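# Wind the cord onto its winder and set it down

## Task

Wrap all of the cord around the winder along its long direction so that it passes through both notches, with no loop lifting away from the winder by more than about a finger's width and no more than roughly a finger's length of free end hanging beyond the final notch it passes through; afterwards place the winder on the table and release it.

## Robot and tools

ROBOT. Two arms, left_arm and right_arm, each a six-joint arm ending in a two-finger parallel gripper that carries a wrist camera. The left base sits near scene y = +0.305 m, the right near y = -0.321 m; both are almost level and almost aligned with the scene axes. The fingers point along the gripper's +z axis and separate along its y axis. end_effector_position is the point between the pads, about 1 cm short of the fingertips. Cameras: cam_high and cam_low are fixed on a beam behind the arms; cam_left_wrist and cam_right_wrist ride on the hands.

FRAMES. Scene frame: origin at table-top height, halfway between the arms, a little behind the table's near edge; +x points out over the table, +z up, +y toward left_arm. Each arm reports its hand position, orientation (quat_wxyz), Hand target and velocities in its own base frame, and its offsets run along its own base axes, with rotations applied about the Hand target's position. Fixed cameras and the table are given in the scene frame. Reported hand poses can be a few cm off, worse at long reach.

execute_actions(actions, cameras). actions is a list of actions; each action is a list of 1 to 15 rows, one row per 1/30 s step; if fewer than 15 rows, the last row is held until step 15. Every row has 14 numbers in [-1, 1]: left_arm dx, dy, dz, rx, ry, rz, opening, then the same seven for right_arm, always both arms. The six pose numbers are an offset (not a pose) from that arm's Hand target as it stood when the action began, in that arm's base axes; every row of the action counts from that same start, so sending the same offset again moves further. Scale: 1.0 equals 0.6 m for dx, dy, dz or 180 degrees for the rotation vector rx, ry, rz. Sending six zeros asks nothing new of an arm. The opening is absolute: +1 fully open (0.094 m), -1 closed; always send the opening you want, since 0 is a half-open command. cameras lists names to show, ["all"] for every camera, [] for none; an empty actions list returns images by default and the full status.

move(target, speed, blend, opening_speed, grip_force, blocking, cameras). target is one 14-number row laid out as above, or a list of up to 15 such rows; every row is an offset from the Hand targets at the move's start, not from the previous row. Grippers travel in straight lines, all finishing together, capped at 10 s total. speed: path top speed in m/s, 0.002 to 2.9 (default 0.25), turning at up to twice that in rad/s; one value or one per row. blend: corner rounding in m for lists (0 = stop at each row). opening_speed: how fast openings change, per second on the -1..+1 scale, at least 0.2. grip_force: per-pad limit in newtons, 10 to 50, one value or one per arm, persisting until changed; lower forces close slowly. blocking=false returns after about 0.5 s while the move continues. The result adds a move: line telling how it ended (done, off_target, moving, held, fault) and any limits (paced = pose clipped, held = steps withheld). Moves do not avoid obstacles or the other arm; faster moves overshoot and strike harder.

wait(seconds): 0 to 3600, lets the scene run with no new command; returns early if a running move ends. stop(): brakes the running move. zoom_image(camera, region): region [x0, y0, x1, y1] in pixels of that camera's latest image, at most 504 by 504. read_manual(section): licence texts only. finished_scene(scene): ends the current scene, giving its number; irreversible.

RESULTS. Per arm: end_effector_position (m), end_effector_quat_wxyz, Hand target (the last commanded pose after clipping; the base for the next offsets), Tool commands, grip_measured (opening on the command scale, reads up to ~2.5 mm wide when empty and slightly narrow under a hard squeeze), grip_effort_nm (gripper motor effort, negative closing; not a pad force), Joint positions (last value = finger opening in m), joint torques and velocities ("within noise" means still). MOTOR HOT appears near 75 °C; a FAULT line reports stops or an over-temperature fold at 90 °C, after which that arm is idle.

BEHAVIOUR. The controller limits each step's commanded orientation to 40 degrees from the measured one. Friction and weight can leave the hand short, low or tilted; check the result and send the remaining gap as a new offset, or re-tilt. Tiny commands may not move or may go sideways. When an arm is blocked it keeps pushing; to relieve it, command a target back past the gripper. Each pad squeezes roughly 50 to 64 N at full force; close slowly with opening_speed on soft items. To release, command an opening well above grip_measured.

AVOID. Dropping the winder or letting the cord or winder leave the table; releasing anything that is still moving; hard hits or strong presses on the table, the fixtures (bar, base spacers, rear plate, low rail) or between the two arms, including gripping the other arm's fingers; straining a wrist camera cable; paths passing close to an arm's own base (its elbow can whip round); holding loads at full stretch or pushing at unreachable targets, which heats motors. Loose objects may get brief outside nudges.

Each tool is called after "Call:" in YAML: its name, and indented under it one key for each argument.

## Session

Call:
execute_actions:
  actions: []

Scene clock: 0.00 s.
left_arm: end_effector_position=(+0.3869, +0.0564, +0.1016) grip_measured=+1.000 grip_effort_nm=n/a end_effector_quat_wxyz=(+0.584, -0.131, +0.794, +0.105) | right_arm: end_effector_position=(+0.4070, +0.0007, +0.0889) grip_measured=+1.000 grip_effort_nm=n/a end_effector_quat_wxyz=(+0.570, +0.019, +0.821, -0.018)
Joint positions: left_arm=[0.003 1.524 0.361 0.845 -0.322 -0.089 0.094] | right_arm=[0.039 1.584 0.418 0.808 0.088 0.024 0.094]
Joint velocities: within noise
Joint torques (N m): no reading
Heat: left arm: 33 °C; right arm: 26 °C.
Hand target: left_arm +0.3891, +0.0560, +0.1071; +0.590, -0.131, +0.790, +0.104 | right_arm +0.4111, +0.0002, +0.0985; +0.581, +0.020, +0.813, -0.018
Tool commands: left_gripper/opening=+1.0 right_gripper/opening=+1.0

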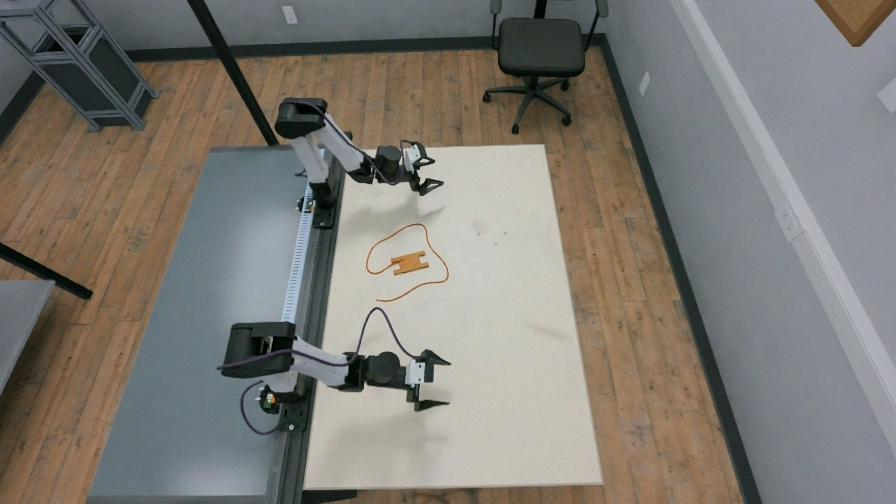

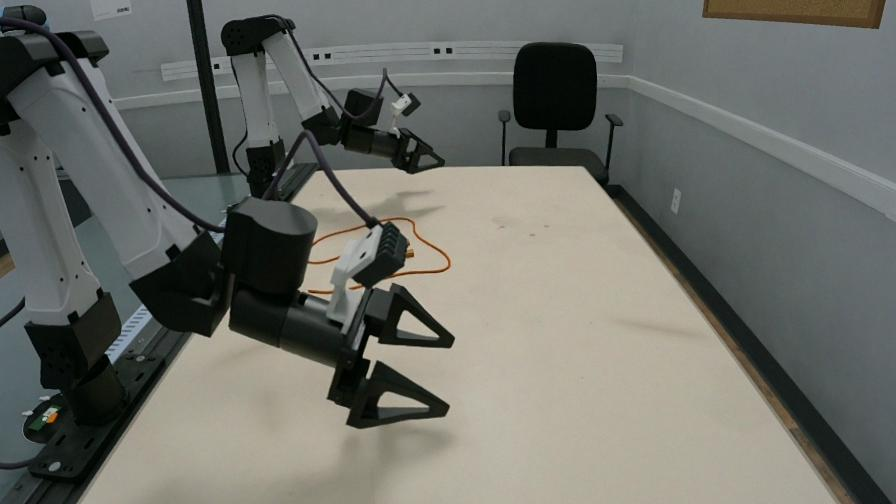

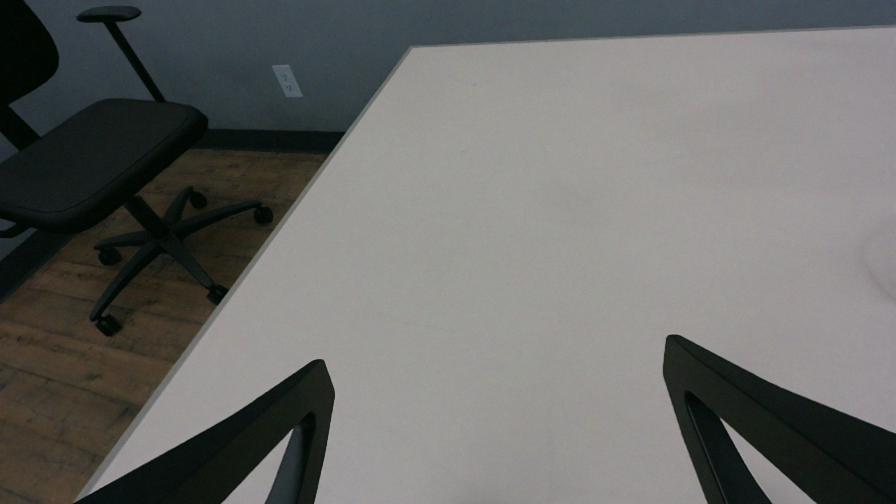

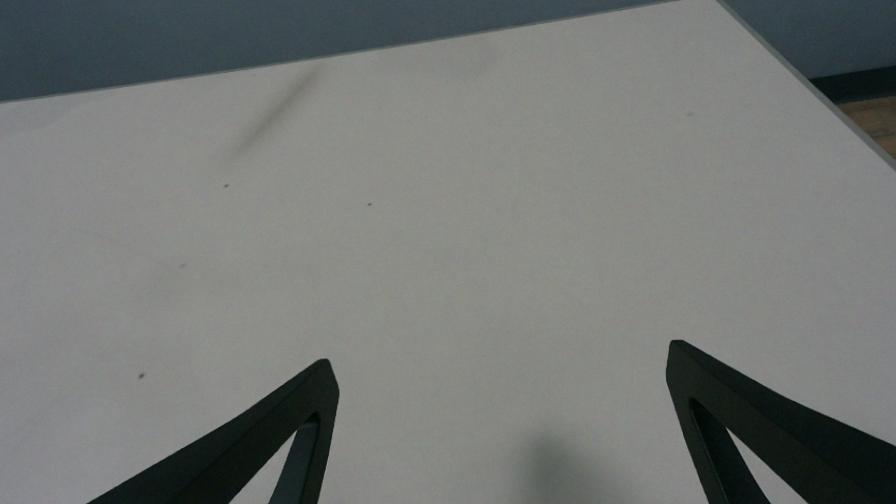

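Call:
zoom_image:
  camera: "cam_high"
  region: [350, 210, 470, 310]

Call:
zoom_image:
  camera: "cam_low"
  region: [290, 190, 470, 310]

Scaled by 4.200 from the camera's image (finer frame: 1280x720).

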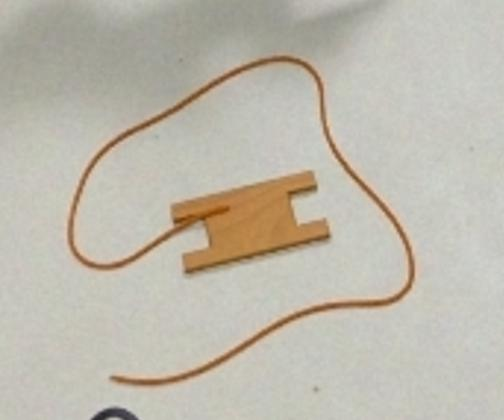

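Scaled by 2.800 from the camera's image (finer frame: 1280x720).

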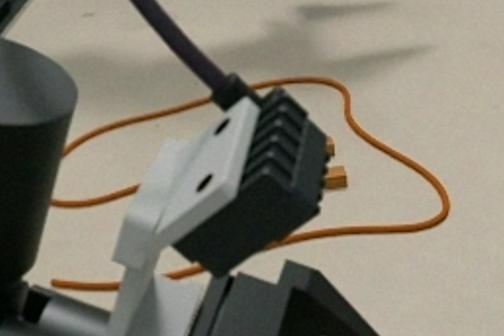

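Call:
move:
  target:
    - [-0.145,-0.495,0.122,-0.126,0.389,-0.014,1,0,0,0,0,0,0,1]
  speed: 0.4
  cameras: ["cam_left_wrist","cam_high"]

Scene clock: 7.40 s.
left_arm: end_effector_position=(+0.2995, -0.2363, +0.1783) grip_measured=+1.000 grip_effort_nm=0.04 end_effector_quat_wxyz=(+0.022, -0.137, +0.990, -0.018) | right_arm: end_effector_position=(+0.4070, +0.0007, +0.0889) grip_measured=+1.000 grip_effort_nm=0.00 end_effector_quat_wxyz=(+0.570, +0.019, +0.821, -0.018)
Joint positions: left_arm=[-0.671 1.981 2.023 -1.557 -0.007 -0.945 0.094] | right_arm=[0.039 1.584 0.418 0.808 0.088 0.024 0.094]
Joint torques (N m): left_arm=[0.12 -8.98 7.9 0.44 0.19 -0.14] | right_arm=[-0.46 -6.58 8.06 1.72 -0.07 0.13]
Heat: left arm: 34 °C; right arm: 27 °C.
Hand target: left_arm +0.3022, -0.2409, +0.1802; +0.000, -0.139, +0.990, +0.000 | right_arm +0.4111, +0.0002, +0.0985; +0.581, +0.020, +0.813, -0.018
Off the commanded pose: left_arm 0.006 m, 3 deg | right_arm 0.010 m, 2 deg.
joint sent to its limit (left arm) — joint 4 (wrist pitch), lower limit. The joint targets are off in orientation, not in position.
move: off_target (left_arm)
cam_left_wrist: T_world_to_cam=[[0.139, -0.9894, -0.04215, -0.2552], [-0.88234, -0.14306, 0.44835, 0.18592], [-0.44962, -0.02513, -0.89287, 0.4063]] pos_world=[0.3822, -0.21569, 0.26866]
Images, in order (width x height): cam_high 896x504, cam_left_wrist 896x504.

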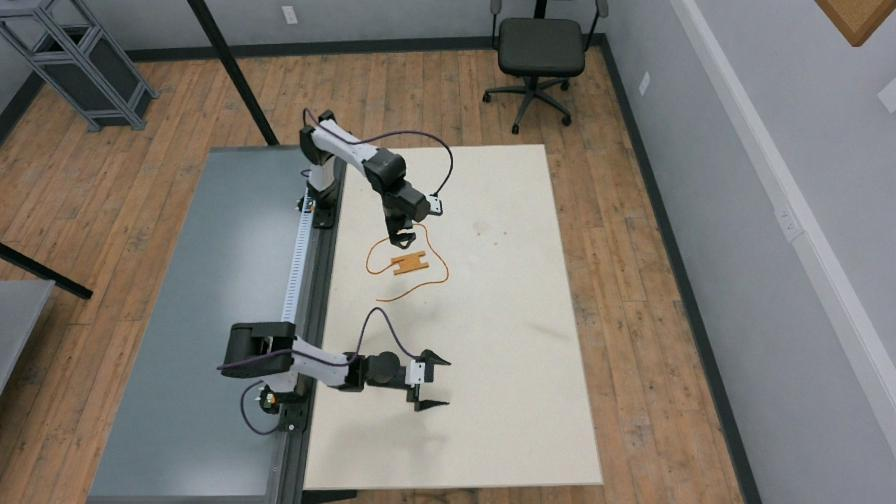

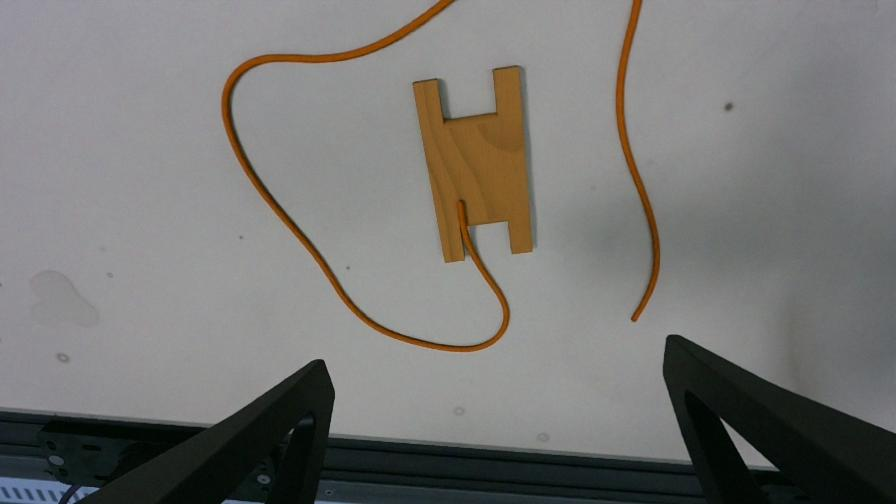

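Call:
move:
  target:
    - [0.0613,0.0215,-0.242,0,0,0,0.75,0,0,0,0,0,0,1]
  speed: 0.25
  cameras: ["cam_left_wrist"]

Scene clock: 9.87 s.
left_arm: end_effector_position=(+0.3387, -0.2283, +0.0406) grip_measured=+0.752 grip_effort_nm=-0.04 end_effector_quat_wxyz=(+0.003, -0.141, +0.990, +0.000) | right_arm: end_effector_position=(+0.4070, +0.0007, +0.0889) grip_measured=+1.000 grip_effort_nm=0.00 end_effector_quat_wxyz=(+0.570, +0.019, +0.821, -0.018)
Joint positions: left_arm=[-0.595 2.128 1.693 -1.13 -0.004 -0.878 0.082] | right_arm=[0.039 1.584 0.418 0.808 0.088 0.024 0.094]
Joint torques (N m): left_arm=[0.54 -11.3 4.9 0.51 0.19 0] | right_arm=[-0.46 -6.58 8.05 1.72 -0.07 0.13]
Heat: left arm: 34 °C; right arm: 27 °C.
Hand target: left_arm +0.3389, -0.2281, +0.0350; +0.000, -0.139, +0.990, +0.000 | right_arm +0.4111, +0.0002, +0.0985; +0.581, +0.020, +0.813, -0.018
Off the commanded pose: left_arm 0.006 m, 0 deg | right_arm 0.010 m, 2 deg.
move: done
cam_left_wrist: T_world_to_cam=[[0.1451, -0.98636, -0.07772, -0.2584], [-0.86156, -0.16459, 0.48024, 0.27013], [-0.48648, -0.00272, -0.87369, 0.31804]] pos_world=[0.42495, -0.20955, 0.12806]

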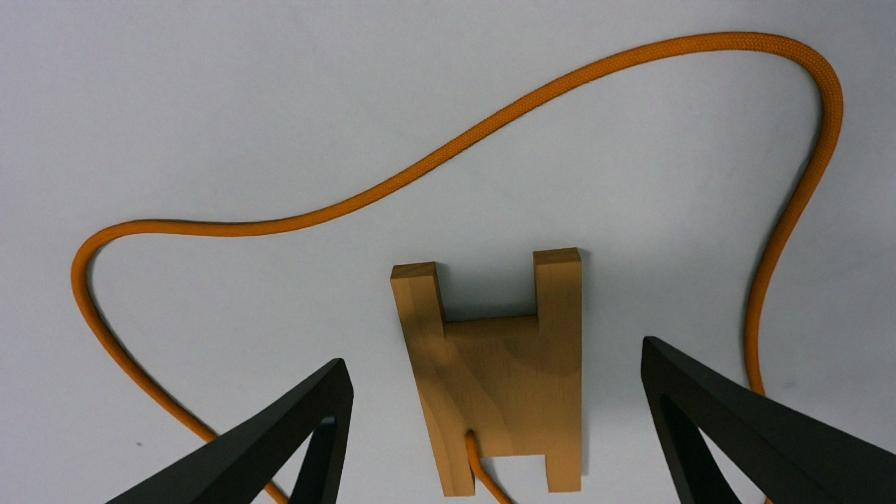

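Call:
move:
  target:
    - [0.0,0.001,-0.038,0,0,0,0.75,0,0,0,0,0,0,1]
  speed: 0.08
  cameras: ["cam_left_wrist"]

Scene clock: 11.20 s.
left_arm: end_effector_position=(+0.3403, -0.2293, +0.0221) grip_measured=+0.752 grip_effort_nm=-0.04 end_effector_quat_wxyz=(+0.008, -0.141, +0.990, -0.004) | right_arm: end_effector_position=(+0.4070, +0.0007, +0.0889) grip_measured=+1.000 grip_effort_nm=0.00 end_effector_quat_wxyz=(+0.570, +0.019, +0.821, -0.018)
Joint positions: left_arm=[-0.595 2.141 1.638 -1.051 -0.004 -0.877 0.082] | right_arm=[0.039 1.584 0.418 0.808 0.088 0.024 0.094]
Joint torques (N m): left_arm=[0.7 -10.55 4.34 0.53 0.18 0.01] | right_arm=[-0.46 -6.57 8.06 1.71 -0.07 0.13]
Heat: left arm: 35 °C; right arm: 27 °C.
Hand target: left_arm +0.3389, -0.2275, +0.0123; +0.000, -0.139, +0.990, +0.000 | right_arm +0.4111, +0.0002, +0.0985; +0.581, +0.020, +0.813, -0.018
Off the commanded pose: left_arm 0.010 m, 1 deg | right_arm 0.010 m, 2 deg.
move: done
cam_left_wrist: T_world_to_cam=[[0.14468, -0.987, -0.07003, -0.26131], [-0.86626, -0.16055, 0.47309, 0.28292], [-0.47818, -0.00778, -0.87823, 0.29879]] pos_world=[0.42576, -0.21016, 0.11026]

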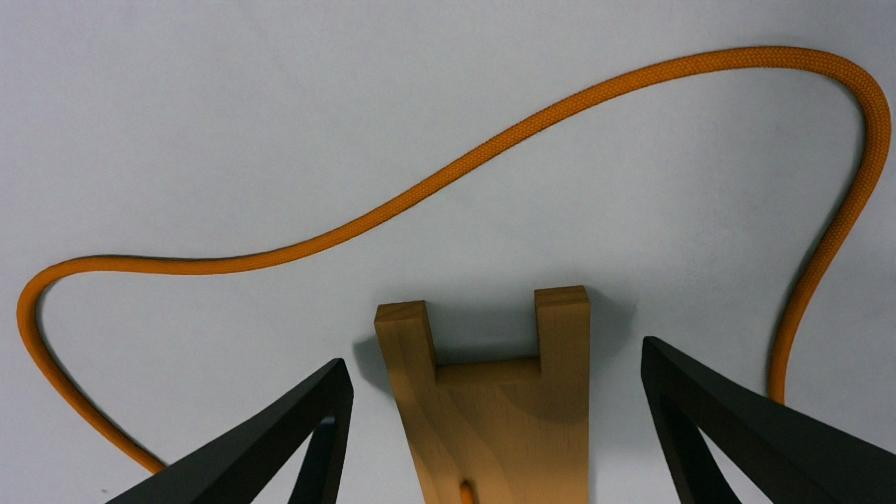

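Call:
move:
  target:
    - [0.0,0.001,-0.011,0,0,0,0.75,0,0,0,0,0,0,1]
    - [0.0,0.001,-0.011,0,0,0,0.1,0,0,0,0,0,0,1]
  speed: 0.06
  opening_speed: 0.6
  cameras: ["cam_left_wrist"]

Scene clock: 13.53 s.
left_arm: end_effector_position=(+0.3407, -0.2296, +0.0167) grip_measured=+0.167 grip_effort_nm=-0.96 end_effector_quat_wxyz=(+0.009, -0.140, +0.990, -0.005) | right_arm: end_effector_position=(+0.4070, +0.0007, +0.0889) grip_measured=+1.000 grip_effort_nm=0.00 end_effector_quat_wxyz=(+0.570, +0.019, +0.821, -0.018)
Joint positions: left_arm=[-0.595 2.146 1.623 -1.027 -0.004 -0.875 0.055] | right_arm=[0.039 1.584 0.418 0.808 0.088 0.024 0.094]
Joint torques (N m): left_arm=[0.8 -10.3 4.19 0.57 0.18 0] | right_arm=[-0.46 -6.57 8.06 1.72 -0.07 0.13]
Heat: left arm: 35 °C; right arm: 27 °C.
Hand target: left_arm +0.3389, -0.2269, +0.0057; +0.000, -0.139, +0.990, +0.000 | right_arm +0.4111, +0.0002, +0.0985; +0.581, +0.020, +0.813, -0.018
Off the commanded pose: left_arm 0.012 m, 1 deg | right_arm 0.010 m, 2 deg.
move: off_target (left_arm); target 2's new opening was sent with left_arm's hand 0.011 m and 1 deg from that target
cam_left_wrist: T_world_to_cam=[[0.14308, -0.98741, -0.06748, -0.26166], [-0.86806, -0.15795, 0.47065, 0.28699], [-0.47539, -0.00876, -0.87973, 0.29303]] pos_world=[0.42586, -0.21046, 0.10506]

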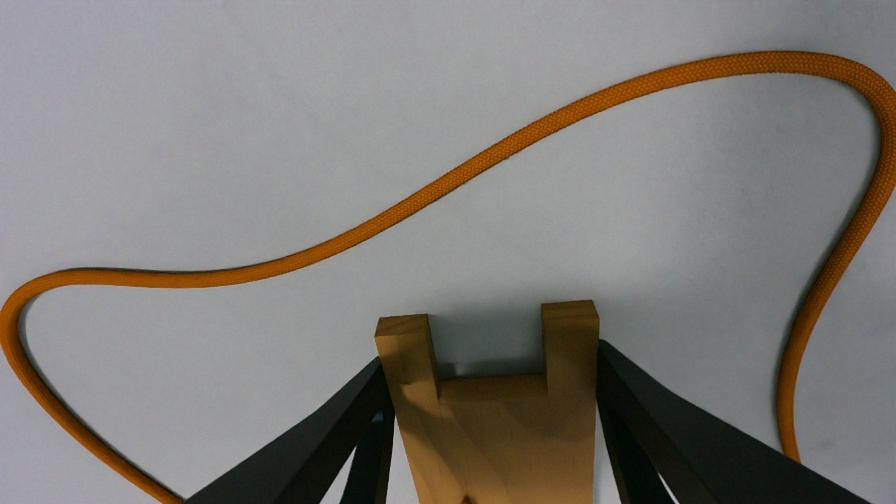

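Call:
move:
  target:
    - [0,0,0.14,0,0,0,0.1,0,0,0.1,0,0,0,1]
    - [-0.043,-0.123,0.193,0,0,-0.0889,0.1,-0.235,0.366,0.0625,-0.343,-0.454,0.474,0.2]
  speed: 0.25
  blend: [0.03,0]
  cameras: ["all"]

Scene clock: 21.03 s.
left_arm: end_effector_position=(+0.3122, -0.2948, +0.1220) grip_measured=+0.166 grip_effort_nm=-0.99 end_effector_quat_wxyz=(+0.001, -0.007, +1.000, +0.002) | right_arm: end_effector_position=(+0.2683, +0.2172, +0.1241) grip_measured=+0.202 grip_effort_nm=-0.09 end_effector_quat_wxyz=(+0.704, -0.709, +0.028, +0.012)
Joint positions: left_arm=[-0.758 2.233 2.186 -1.526 -0.004 -0.772 0.055] | right_arm=[0.162 1.891 0.449 1.398 -1.386 -1.558 0.056]
Joint torques (N m): left_arm=[-0.23 -10.96 8.02 0.32 0.19 0.01] | right_arm=[0.23 -8.53 7.23 1.16 -0.32 0.17]
Heat: left arm: 38 °C; right arm: 29 °C.
Hand target: left_arm +0.3131, -0.3007, +0.1215; +0.000, +0.000, +1.000, +0.000 | right_arm +0.2701, +0.2198, +0.1360; +0.707, -0.707, +0.000, +0.000
Off the commanded pose: left_arm 0.006 m, 1 deg | right_arm 0.012 m, 4 deg.
move: off_target (right_arm); target 2's new opening was sent with right_arm's hand 0.012 m and 4 deg from that target
cam_left_wrist: T_world_to_cam=[[-0.12379, -0.98883, -0.08297, -0.23001], [-0.87164, 0.06839, 0.48536, 0.26839], [-0.47426, 0.1324, -0.87037, 0.41168]] pos_world=[0.40071, -0.3003, 0.20896]
cam_right_wrist: T_world_to_cam=[[0.18656, 0.05972, 0.98063, -0.17282], [0.84776, -0.51421, -0.12997, -0.06306], [0.49649, 0.85558, -0.14656, -0.18345]] pos_world=[0.17678, 0.13486, 0.13439]

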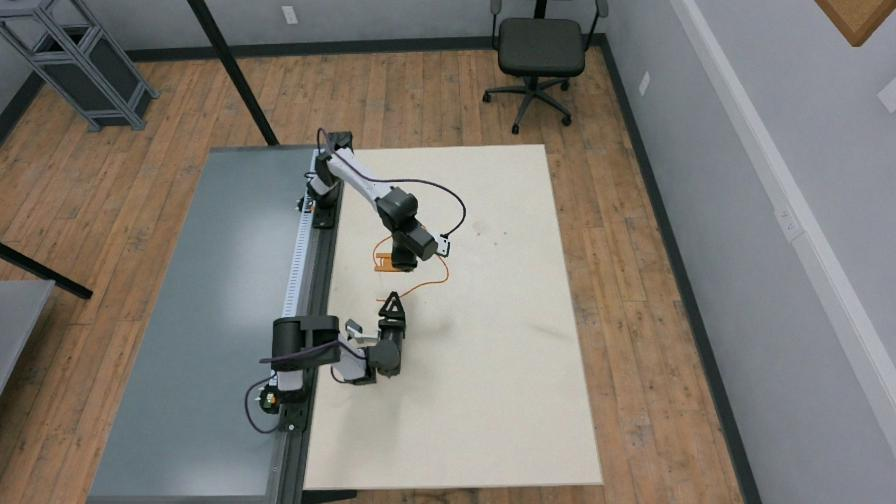

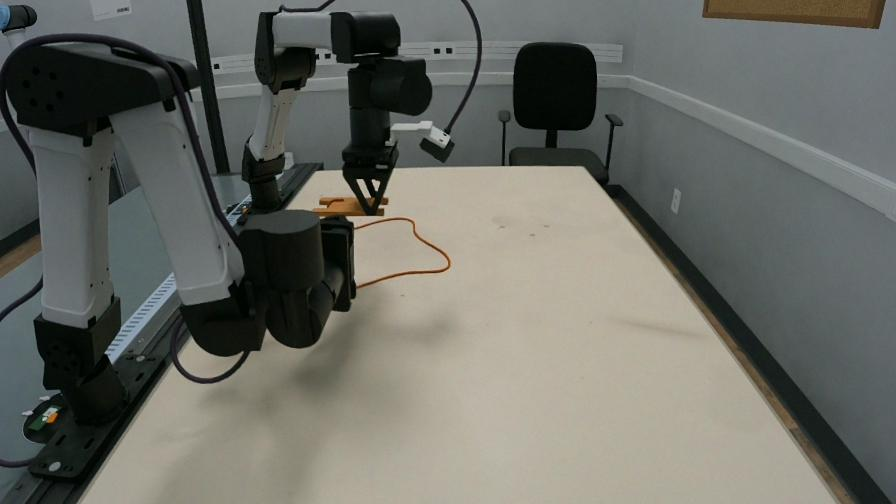

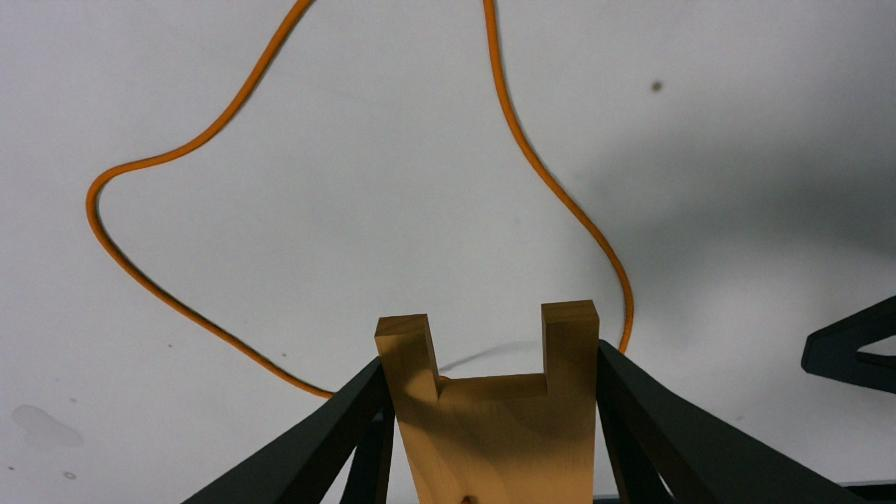

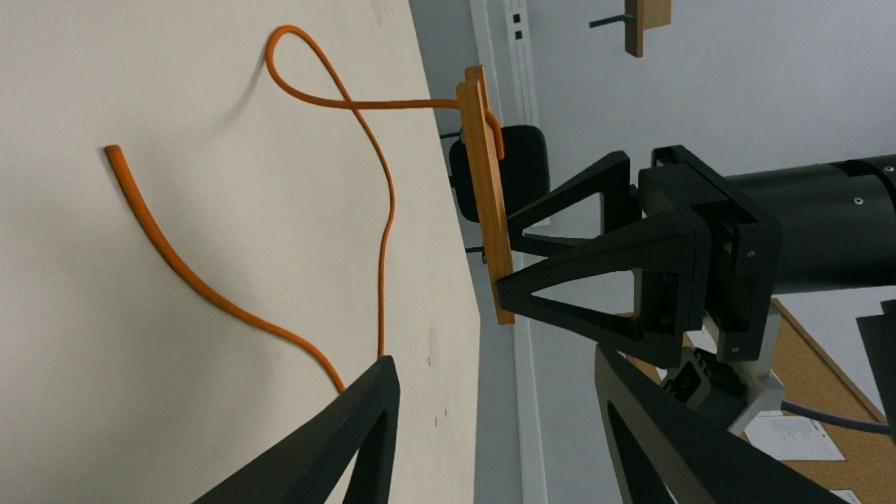

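Call:
move:
  target: [0,0,0,0,0,0,0.1,-0.01,0.113,0.004,0.002,-0.018,0.007,0.2]
  speed: 0.15
  cameras: ["cam_right_wrist"]

Scene clock: 23.50 s.
left_arm: end_effector_position=(+0.3122, -0.2948, +0.1220) grip_measured=+0.166 grip_effort_nm=-0.99 end_effector_quat_wxyz=(+0.001, -0.007, +1.000, +0.002) | right_arm: end_effector_position=(+0.2573, +0.2839, +0.1365) grip_measured=+0.202 grip_effort_nm=-0.09 end_effector_quat_wxyz=(+0.708, -0.706, -0.024, -0.004)
Joint positions: left_arm=[-0.758 2.233 2.186 -1.526 -0.004 -0.772 0.055] | right_arm=[0.397 1.891 0.519 1.377 -1.201 -1.606 0.056]
Joint torques (N m): left_arm=[-0.23 -10.92 8.05 0.32 0.19 0] | right_arm=[0.01 -5.61 7.91 1.19 -0.03 0.14]
Heat: left arm: 38 °C; right arm: 29 °C.
Hand target: left_arm +0.3131, -0.3007, +0.1215; +0.000, +0.000, +1.000, +0.000 | right_arm +0.2640, +0.2876, +0.1383; +0.709, -0.704, -0.028, -0.012
Off the commanded pose: left_arm 0.006 m, 1 deg | right_arm 0.008 m, 1 deg.
move: done
cam_right_wrist: T_world_to_cam=[[0.08823, 0.0564, 0.9945, -0.16255], [0.88118, -0.46997, -0.05152, -0.04982], [0.46448, 0.88088, -0.09117, -0.23979]] pos_world=[0.16962, 0.19698, 0.13723]

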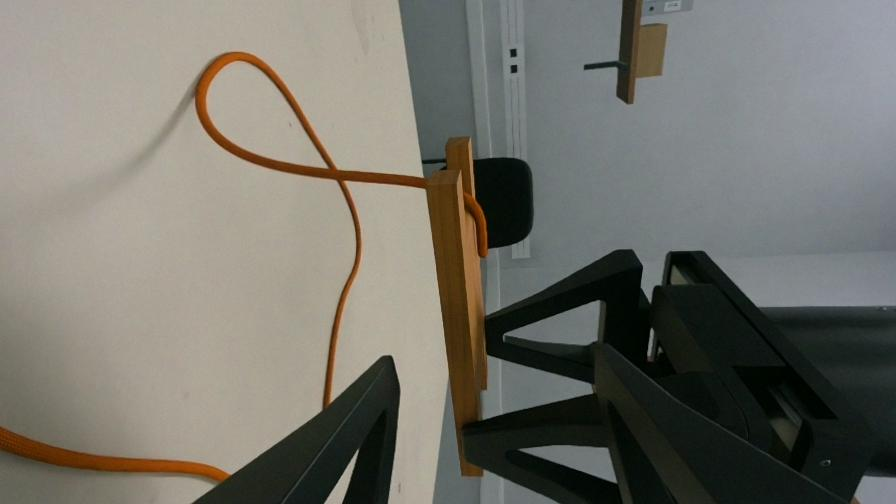

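Call:
move:
  target: [0,0,0,0,0,0,0.1,0.003,0.030,-0.017,0.0,0.011,-0.008,0]
  speed: 0.1
  cameras: ["cam_right_wrist","cam_left_wrist"]

Scene clock: 25.13 s.
left_arm: end_effector_position=(+0.3122, -0.2948, +0.1220) grip_measured=+0.166 grip_effort_nm=-0.99 end_effector_quat_wxyz=(+0.001, -0.007, +1.000, +0.002) | right_arm: end_effector_position=(+0.2592, +0.3020, +0.1212) grip_measured=+0.002 grip_effort_nm=-0.09 end_effector_quat_wxyz=(+0.703, -0.712, +0.002, +0.004)
Joint positions: left_arm=[-0.758 2.233 2.186 -1.526 -0.004 -0.772 0.055] | right_arm=[0.458 1.953 0.537 1.386 -1.116 -1.59 0.047]
Joint torques (N m): left_arm=[-0.27 -10.92 8.06 0.32 0.2 0] | right_arm=[-0.13 -6.26 7.64 1.52 -0.05 0.3]
Heat: left arm: 39 °C; right arm: 29 °C.
Hand target: left_arm +0.3131, -0.3007, +0.1215; +0.000, +0.000, +1.000, +0.000 | right_arm +0.2659, +0.3056, +0.1282; +0.709, -0.705, -0.007, -0.009
Off the commanded pose: left_arm 0.006 m, 1 deg | right_arm 0.010 m, 2 deg.
move: done
cam_left_wrist: T_world_to_cam=[[-0.12379, -0.98883, -0.08297, -0.23001], [-0.87164, 0.06839, 0.48536, 0.26839], [-0.47426, 0.1324, -0.87037, 0.41168]] pos_world=[0.40071, -0.3003, 0.20896]
cam_right_wrist: T_world_to_cam=[[0.13731, 0.06906, 0.98812, -0.16437], [0.86572, -0.49312, -0.08583, -0.02861], [0.48134, 0.86721, -0.1275, -0.25382]] pos_world=[0.1695, 0.21736, 0.1276]
Images, in order (width x height): cam_left_wrist 896x504, cam_right_wrist 896x504.

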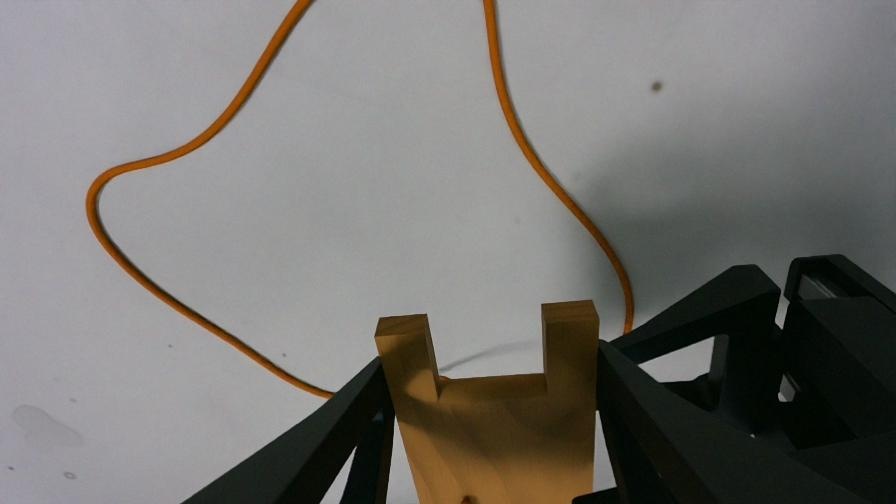

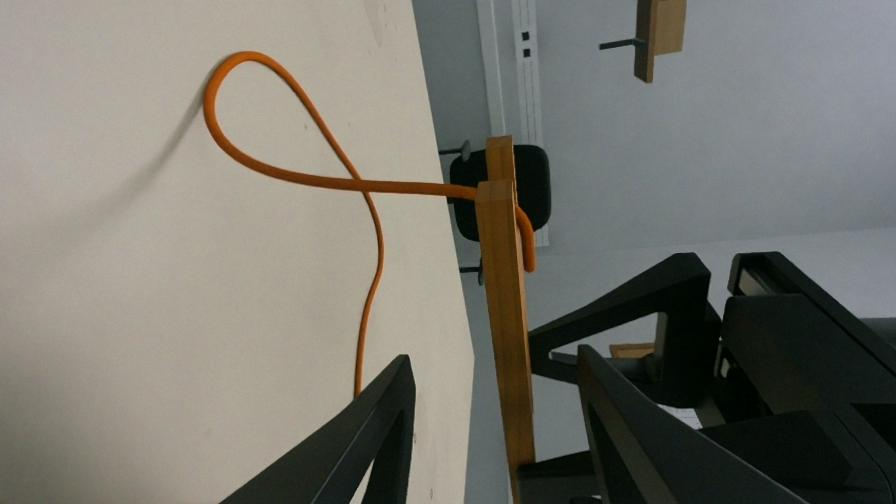

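Call:
move:
  target:
    - [0,0,0,0,0,0,0.1,0.003,-0.004,0.005,0.0,0.0,0,-0.4]
    - [0,0,0,0,0,0,0.1,0.003,-0.004,0.005,0.0,0.0,0,-0.4]
  speed: 0.1
  cameras: ["cam_right_wrist"]

Scene clock: 26.80 s.
left_arm: end_effector_position=(+0.3122, -0.2948, +0.1220) grip_measured=+0.166 grip_effort_nm=-0.99 end_effector_quat_wxyz=(+0.001, -0.007, +1.000, +0.002) | right_arm: end_effector_position=(+0.2594, +0.3020, +0.1212) grip_measured=-0.398 grip_effort_nm=-0.09 end_effector_quat_wxyz=(+0.703, -0.712, +0.002, +0.003)
Joint positions: left_arm=[-0.758 2.233 2.186 -1.526 -0.004 -0.772 0.055] | right_arm=[0.458 1.953 0.537 1.386 -1.115 -1.59 0.028]
Joint torques (N m): left_arm=[-0.24 -10.93 7.99 0.31 0.18 0.01] | right_arm=[-1.14 -7.49 7.95 1.37 -0.16 0.3]
Heat: left arm: 39 °C; right arm: 29 °C.
Hand target: left_arm +0.3131, -0.3007, +0.1215; +0.000, +0.000, +1.000, +0.000 | right_arm +0.2677, +0.3032, +0.1312; +0.709, -0.705, -0.007, -0.009
Off the commanded pose: left_arm 0.006 m, 1 deg | right_arm 0.013 m, 2 deg.
move: off_target (right_arm)
cam_right_wrist: T_world_to_cam=[[0.13736, 0.06896, 0.98812, -0.16437], [0.86538, -0.49371, -0.08584, -0.02851], [0.48192, 0.86689, -0.12749, -0.25389]] pos_world=[0.1696, 0.21736, 0.1276]

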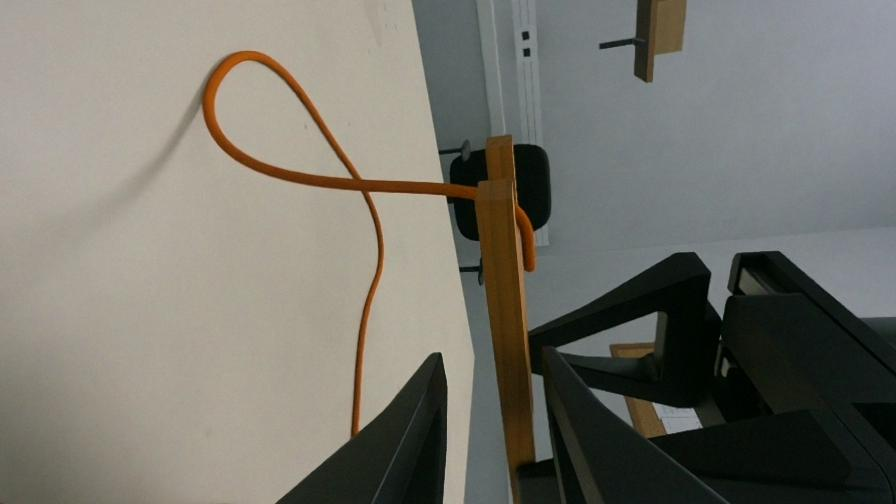

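Call:
move:
  target:
    - [0,0,0,0,0,0,0.1,0.0,-0.002,0.010,0.0,0.0,0,-0.4]
    - [0,0,0,0,0,0,0.1,0.0,-0.002,0.010,0.0,0.0,0,-1]
  speed: 0.1
  grip_force: [50,20]
  cameras: ["cam_right_wrist"]

Scene clock: 29.33 s.
left_arm: end_effector_position=(+0.3121, -0.2947, +0.1189) grip_measured=+0.166 grip_effort_nm=-0.98 end_effector_quat_wxyz=(-0.002, -0.006, +1.000, +0.005) | right_arm: end_effector_position=(+0.2605, +0.3026, +0.1231) grip_measured=-0.825 grip_effort_nm=-0.47 end_effector_quat_wxyz=(+0.703, -0.711, +0.002, +0.003)
Joint positions: left_arm=[-0.758 2.241 2.186 -1.526 -0.004 -0.771 0.055] | right_arm=[0.458 1.948 0.543 1.378 -1.115 -1.588 0.008]
Joint torques (N m): left_arm=[-0.23 -11.75 7.99 0.3 0.19 0.01] | right_arm=[-1.47 -9.72 7.43 1.2 -0.2 0.3]
Heat: left arm: 40 °C; right arm: 29 °C.
Hand target: left_arm +0.3131, -0.3007, +0.1214; +0.000, +0.000, +1.000, +0.000 | right_arm +0.2677, +0.3020, +0.1372; +0.709, -0.705, -0.007, -0.009
Off the commanded pose: left_arm 0.007 m, 1 deg | right_arm 0.016 m, 2 deg.
grip_force (N): 50, 20
move: off_target (right_arm); target 2's new opening was sent with right_arm's hand 0.020 m and 3 deg from that target
cam_right_wrist: T_world_to_cam=[[0.13678, 0.06792, 0.98827, -0.16603], [0.86541, -0.49365, -0.08585, -0.02903], [0.48203, 0.867, -0.1263, -0.25491]] pos_world=[0.1707, 0.21796, 0.1294]

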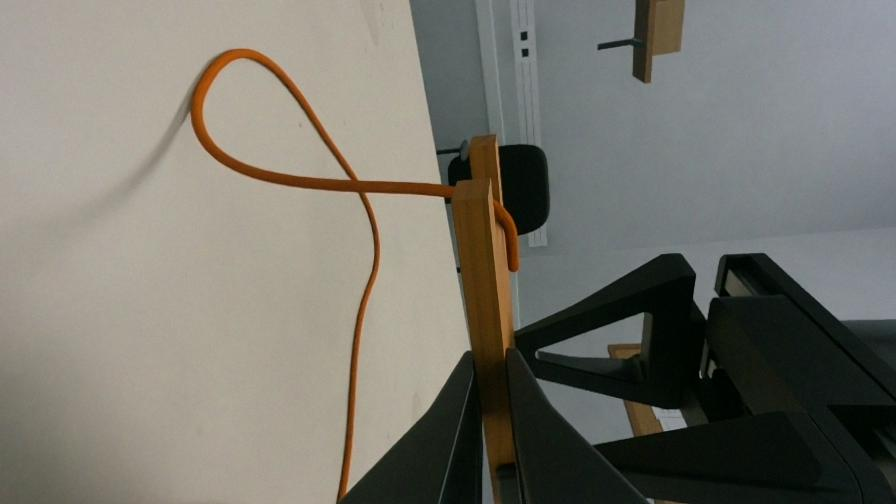

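Call:
move:
  target:
    - [0,0,0,0,0,0,0.45,0,0,0,0,0,0,-1]
    - [0.0,0.0,0.2,0,0,0,0.45,0,0,0,0,0,0,-1]
  speed: 0.2
  cameras: ["cam_right_wrist","cam_high"]

Scene clock: 31.63 s.
left_arm: end_effector_position=(+0.3160, -0.2984, +0.2286) grip_measured=+0.448 grip_effort_nm=0.13 end_effector_quat_wxyz=(+0.101, -0.006, +0.990, -0.094) | right_arm: end_effector_position=(+0.2609, +0.3021, +0.1217) grip_measured=-0.829 grip_effort_nm=-0.48 end_effector_quat_wxyz=(+0.701, -0.713, +0.005, +0.006)
Joint positions: left_arm=[-0.758 2.069 2.333 -1.558 -0.004 -0.771 0.068] | right_arm=[0.456 1.948 0.543 1.369 -1.115 -1.588 0.008]
Joint torques (N m): left_arm=[-0.27 -13.07 6.9 0.93 0.18 0.01] | right_arm=[-1.29 -9.74 7.45 1.28 -0.2 0.29]
Heat: left arm: 41 °C; right arm: 29 °C.
Hand target: left_arm +0.3131, -0.3007, +0.2414; +0.000, +0.000, +1.000, +0.000 | right_arm +0.2676, +0.3020, +0.1372; +0.709, -0.705, -0.007, -0.009
Off the commanded pose: left_arm 0.013 m, 16 deg | right_arm 0.017 m, 3 deg.
joint sent to its limit (left arm) — joint 4 (wrist pitch), lower limit. The joint targets are off in orientation, not in position.
grip_force (N): 50, 20
move: off_target (left_arm)
cam_right_wrist: T_world_to_cam=[[0.14546, 0.07174, 0.98676, -0.16789], [0.86389, -0.49533, -0.09133, -0.02816], [0.48222, 0.86574, -0.13402, -0.25372]] pos_world=[0.1711, 0.21775, 0.12909]
Images, in order (width x height): cam_high 896x504, cam_right_wrist 896x504.

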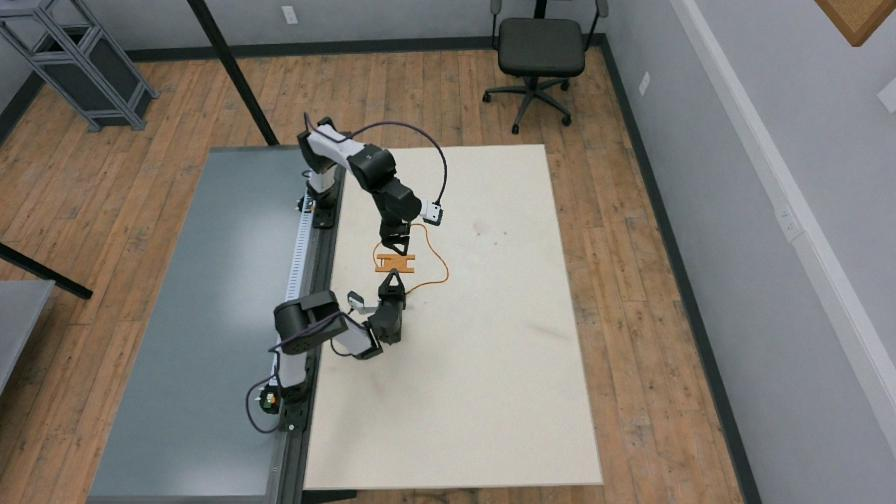

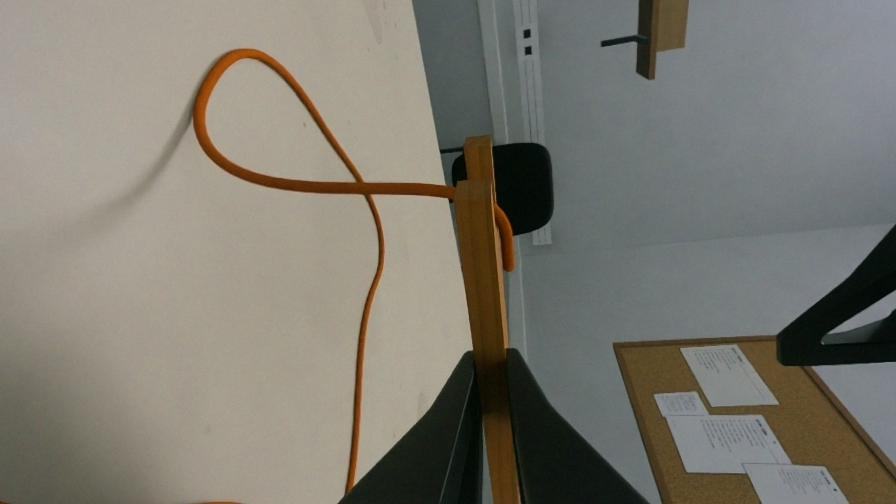

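Call:
move:
  target:
    - [-0.072,0.25,0.08,-0.385,-0.385,-0.385,0.3,0,0,0.02,0,0,0,-1]
    - [-0.072,0.25,0.08,0,-0.7071,-0.7071,0.0,0,0,0.275,0,-0.004,0,-1]
  speed: 0.35
  cameras: ["cam_right_wrist","cam_left_wrist","cam_high","cam_low"]

Scene clock: 39.03 s.
left_arm: end_effector_position=(+0.2753, -0.1520, +0.2877) grip_measured=+0.002 grip_effort_nm=-0.04 end_effector_quat_wxyz=(+0.704, +0.708, +0.043, +0.031) | right_arm: end_effector_position=(+0.2660, +0.3046, +0.2765) grip_measured=-0.829 grip_effort_nm=-0.48 end_effector_quat_wxyz=(+0.699, -0.715, +0.009, +0.009)
Joint positions: left_arm=[0.082 1.266 0.793 0.222 1.547 1.807 0.047] | right_arm=[0.456 1.448 0.836 0.563 -1.115 -1.588 0.008]
Joint torques (N m): left_arm=[0.76 -6.57 5.39 1.4 0.49 -0.01] | right_arm=[-1.26 -8.55 13.04 1.22 -0.21 0.17]
Heat: left arm: 40 °C; right arm: 31 °C.
Hand target: left_arm +0.2699, -0.1507, +0.2894; +0.707, +0.707, +0.000, +0.000 | right_arm +0.2676, +0.3020, +0.3022; +0.709, -0.705, -0.012, -0.013
Off the commanded pose: left_arm 0.006 m, 6 deg | right_arm 0.026 m, 4 deg.
joint sent to its limit (left arm) — joint 5 (wrist yaw), upper limit. The joint targets are off in orientation, not in position.
grip_force (N): 50, 20
move: off_target (left_arm, right_arm); target 2's new opening was sent with left_arm's hand 0.006 m and 6 deg from that target
cam_left_wrist: T_world_to_cam=[[0.12841, -0.05923, -0.98995, 0.25314], [0.81558, 0.57421, 0.07144, -0.1224], [0.56421, -0.81656, 0.12204, -0.19618]] pos_world=[0.17801, -0.07491, 0.28329]
cam_right_wrist: T_world_to_cam=[[0.15584, 0.07716, 0.98476, -0.3253], [0.86291, -0.49583, -0.0977, -0.01505], [0.48074, 0.86499, -0.14385, -0.23423]] pos_world=[0.17629, 0.22025, 0.28518]

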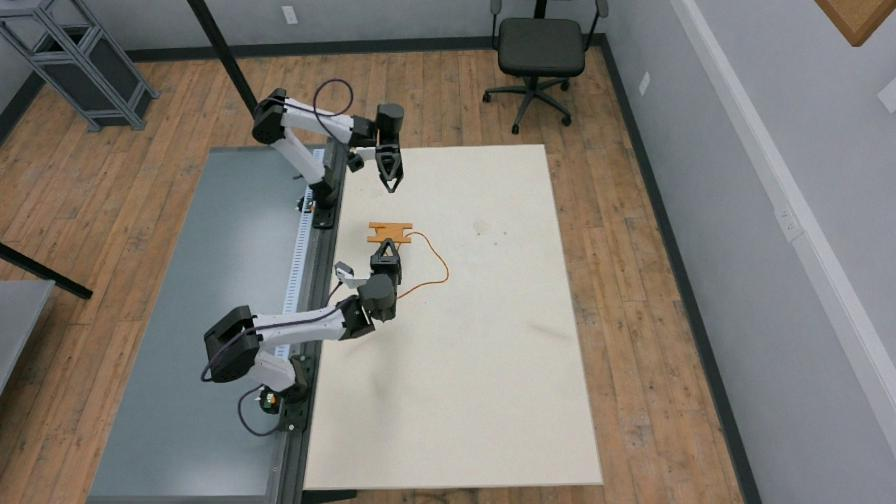

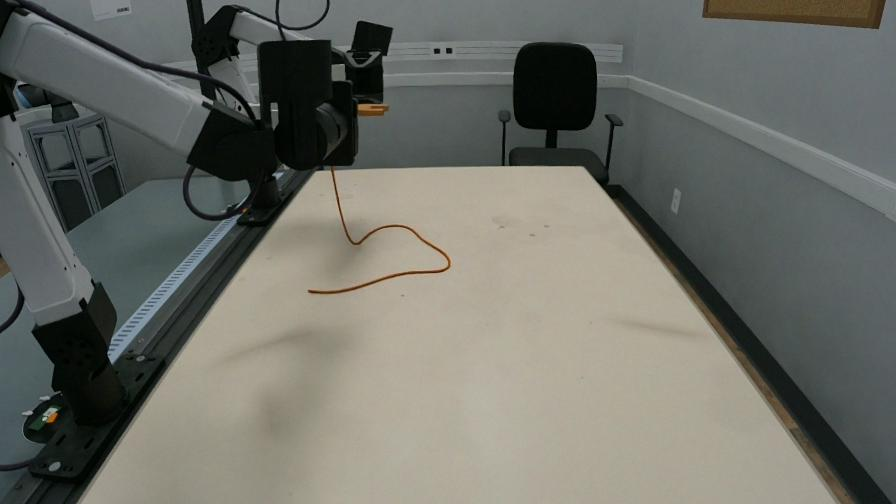

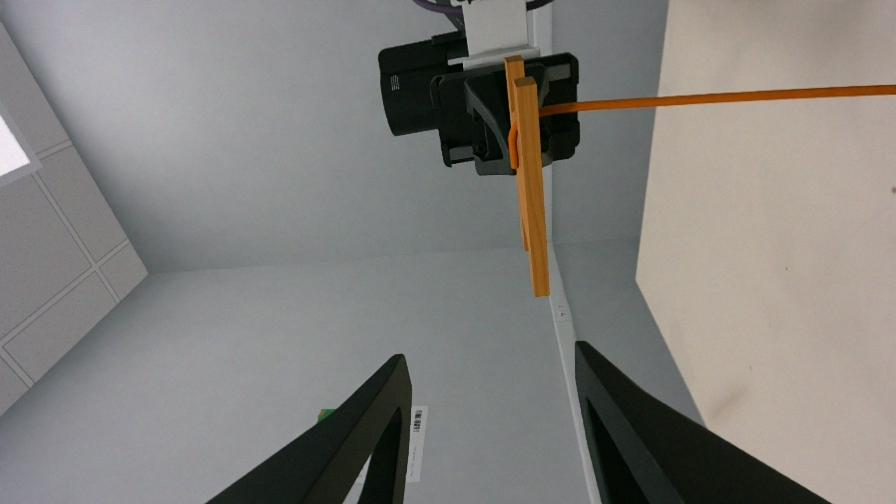

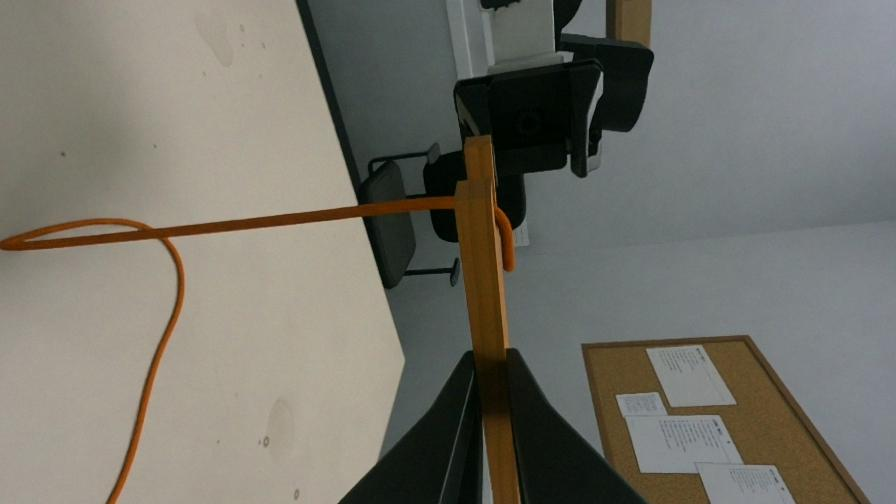

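Call:
move:
  target:
    - [0,0,0,0,0,0,0,0,0,0,0,0.5,0,-1]
    - [0,0,0,0,0,0,0,0,0,0,0,1,0,-1]
  speed: 0.5
  blend: [0.05,0]
  cameras: ["cam_right_wrist","cam_left_wrist","cam_high"]

Scene clock: 43.70 s.
left_arm: end_effector_position=(+0.2753, -0.1520, +0.2877) grip_measured=+0.002 grip_effort_nm=-0.04 end_effector_quat_wxyz=(+0.704, +0.708, +0.042, +0.032) | right_arm: end_effector_position=(+0.2664, +0.3054, +0.2820) grip_measured=-0.829 grip_effort_nm=-0.48 end_effector_quat_wxyz=(-0.011, +0.005, +0.721, +0.693)
Joint positions: left_arm=[0.082 1.266 0.793 0.222 1.547 1.807 0.047] | right_arm=[0.456 1.44 0.877 0.475 -1.122 1.514 0.008]
Joint torques (N m): left_arm=[0.7 -6.54 5.38 1.38 0.48 -0.05] | right_arm=[-1.37 -8.13 11.21 1.65 -0.22 0.1]
Heat: left arm: 40 °C; right arm: 31 °C.
Hand target: left_arm +0.2699, -0.1507, +0.2894; +0.707, +0.707, +0.000, +0.000 | right_arm +0.2676, +0.3020, +0.3022; +0.012, -0.013, +0.709, +0.705
Off the commanded pose: left_arm 0.006 m, 6 deg | right_arm 0.021 m, 4 deg.
joint sent to its limit (left arm) — joint 5 (wrist yaw), upper limit. The joint targets are off in orientation, not in position.
grip_force (N): 50, 20
move: off_target (right_arm)
cam_left_wrist: T_world_to_cam=[[0.12878, -0.05921, -0.9899, 0.25307], [0.81554, 0.57424, 0.07175, -0.12248], [0.56419, -0.81654, 0.12224, -0.19623]] pos_world=[0.17801, -0.07491, 0.28329]
cam_right_wrist: T_world_to_cam=[[-0.15257, 0.01659, -0.98815, 0.32613], [-0.8585, -0.49755, 0.1242, 0.38209], [-0.48959, 0.86728, 0.09015, -0.04245]] pos_world=[0.357, 0.22151, 0.27864]
Images, in order (width x height): cam_high 896x504, cam_left_wrist 896x504, cam_right_wrist 896x504.

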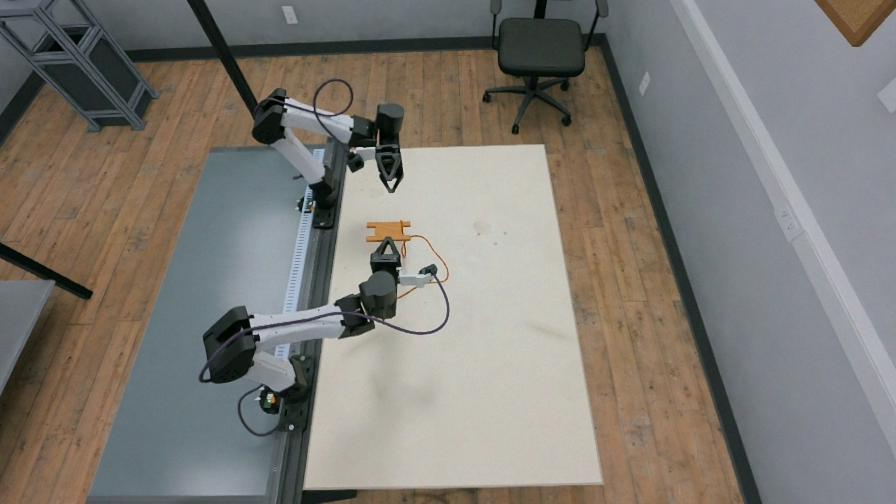

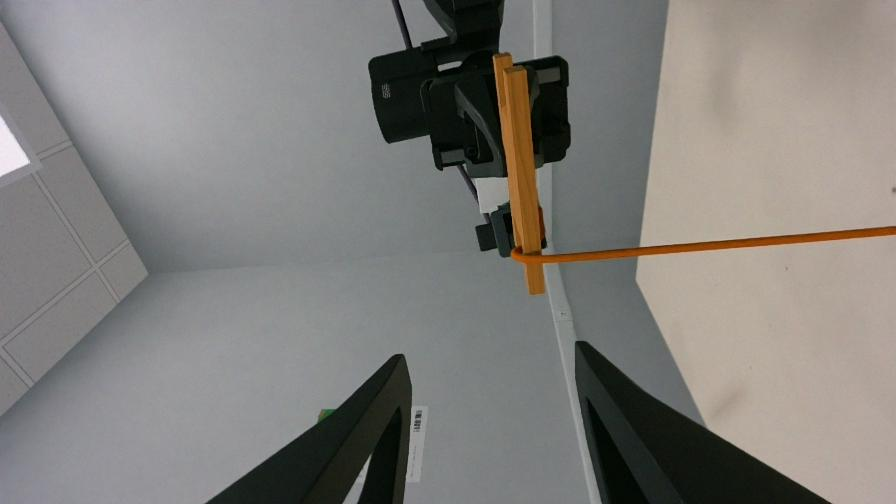

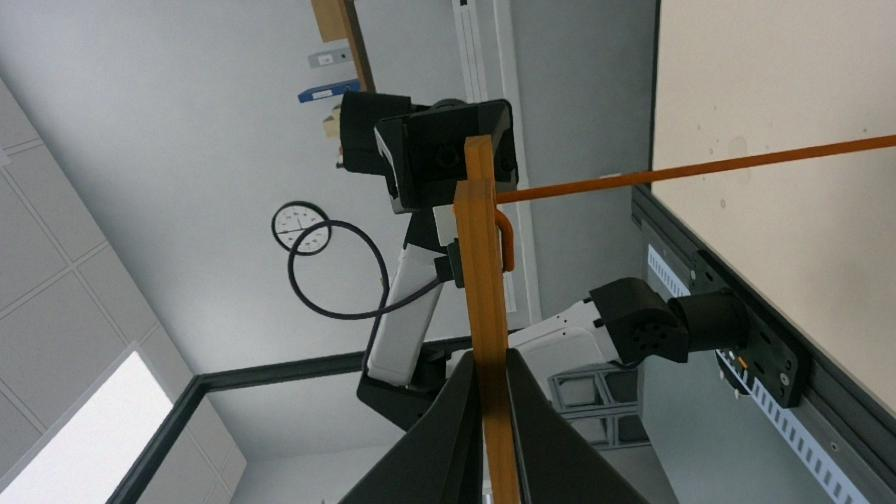

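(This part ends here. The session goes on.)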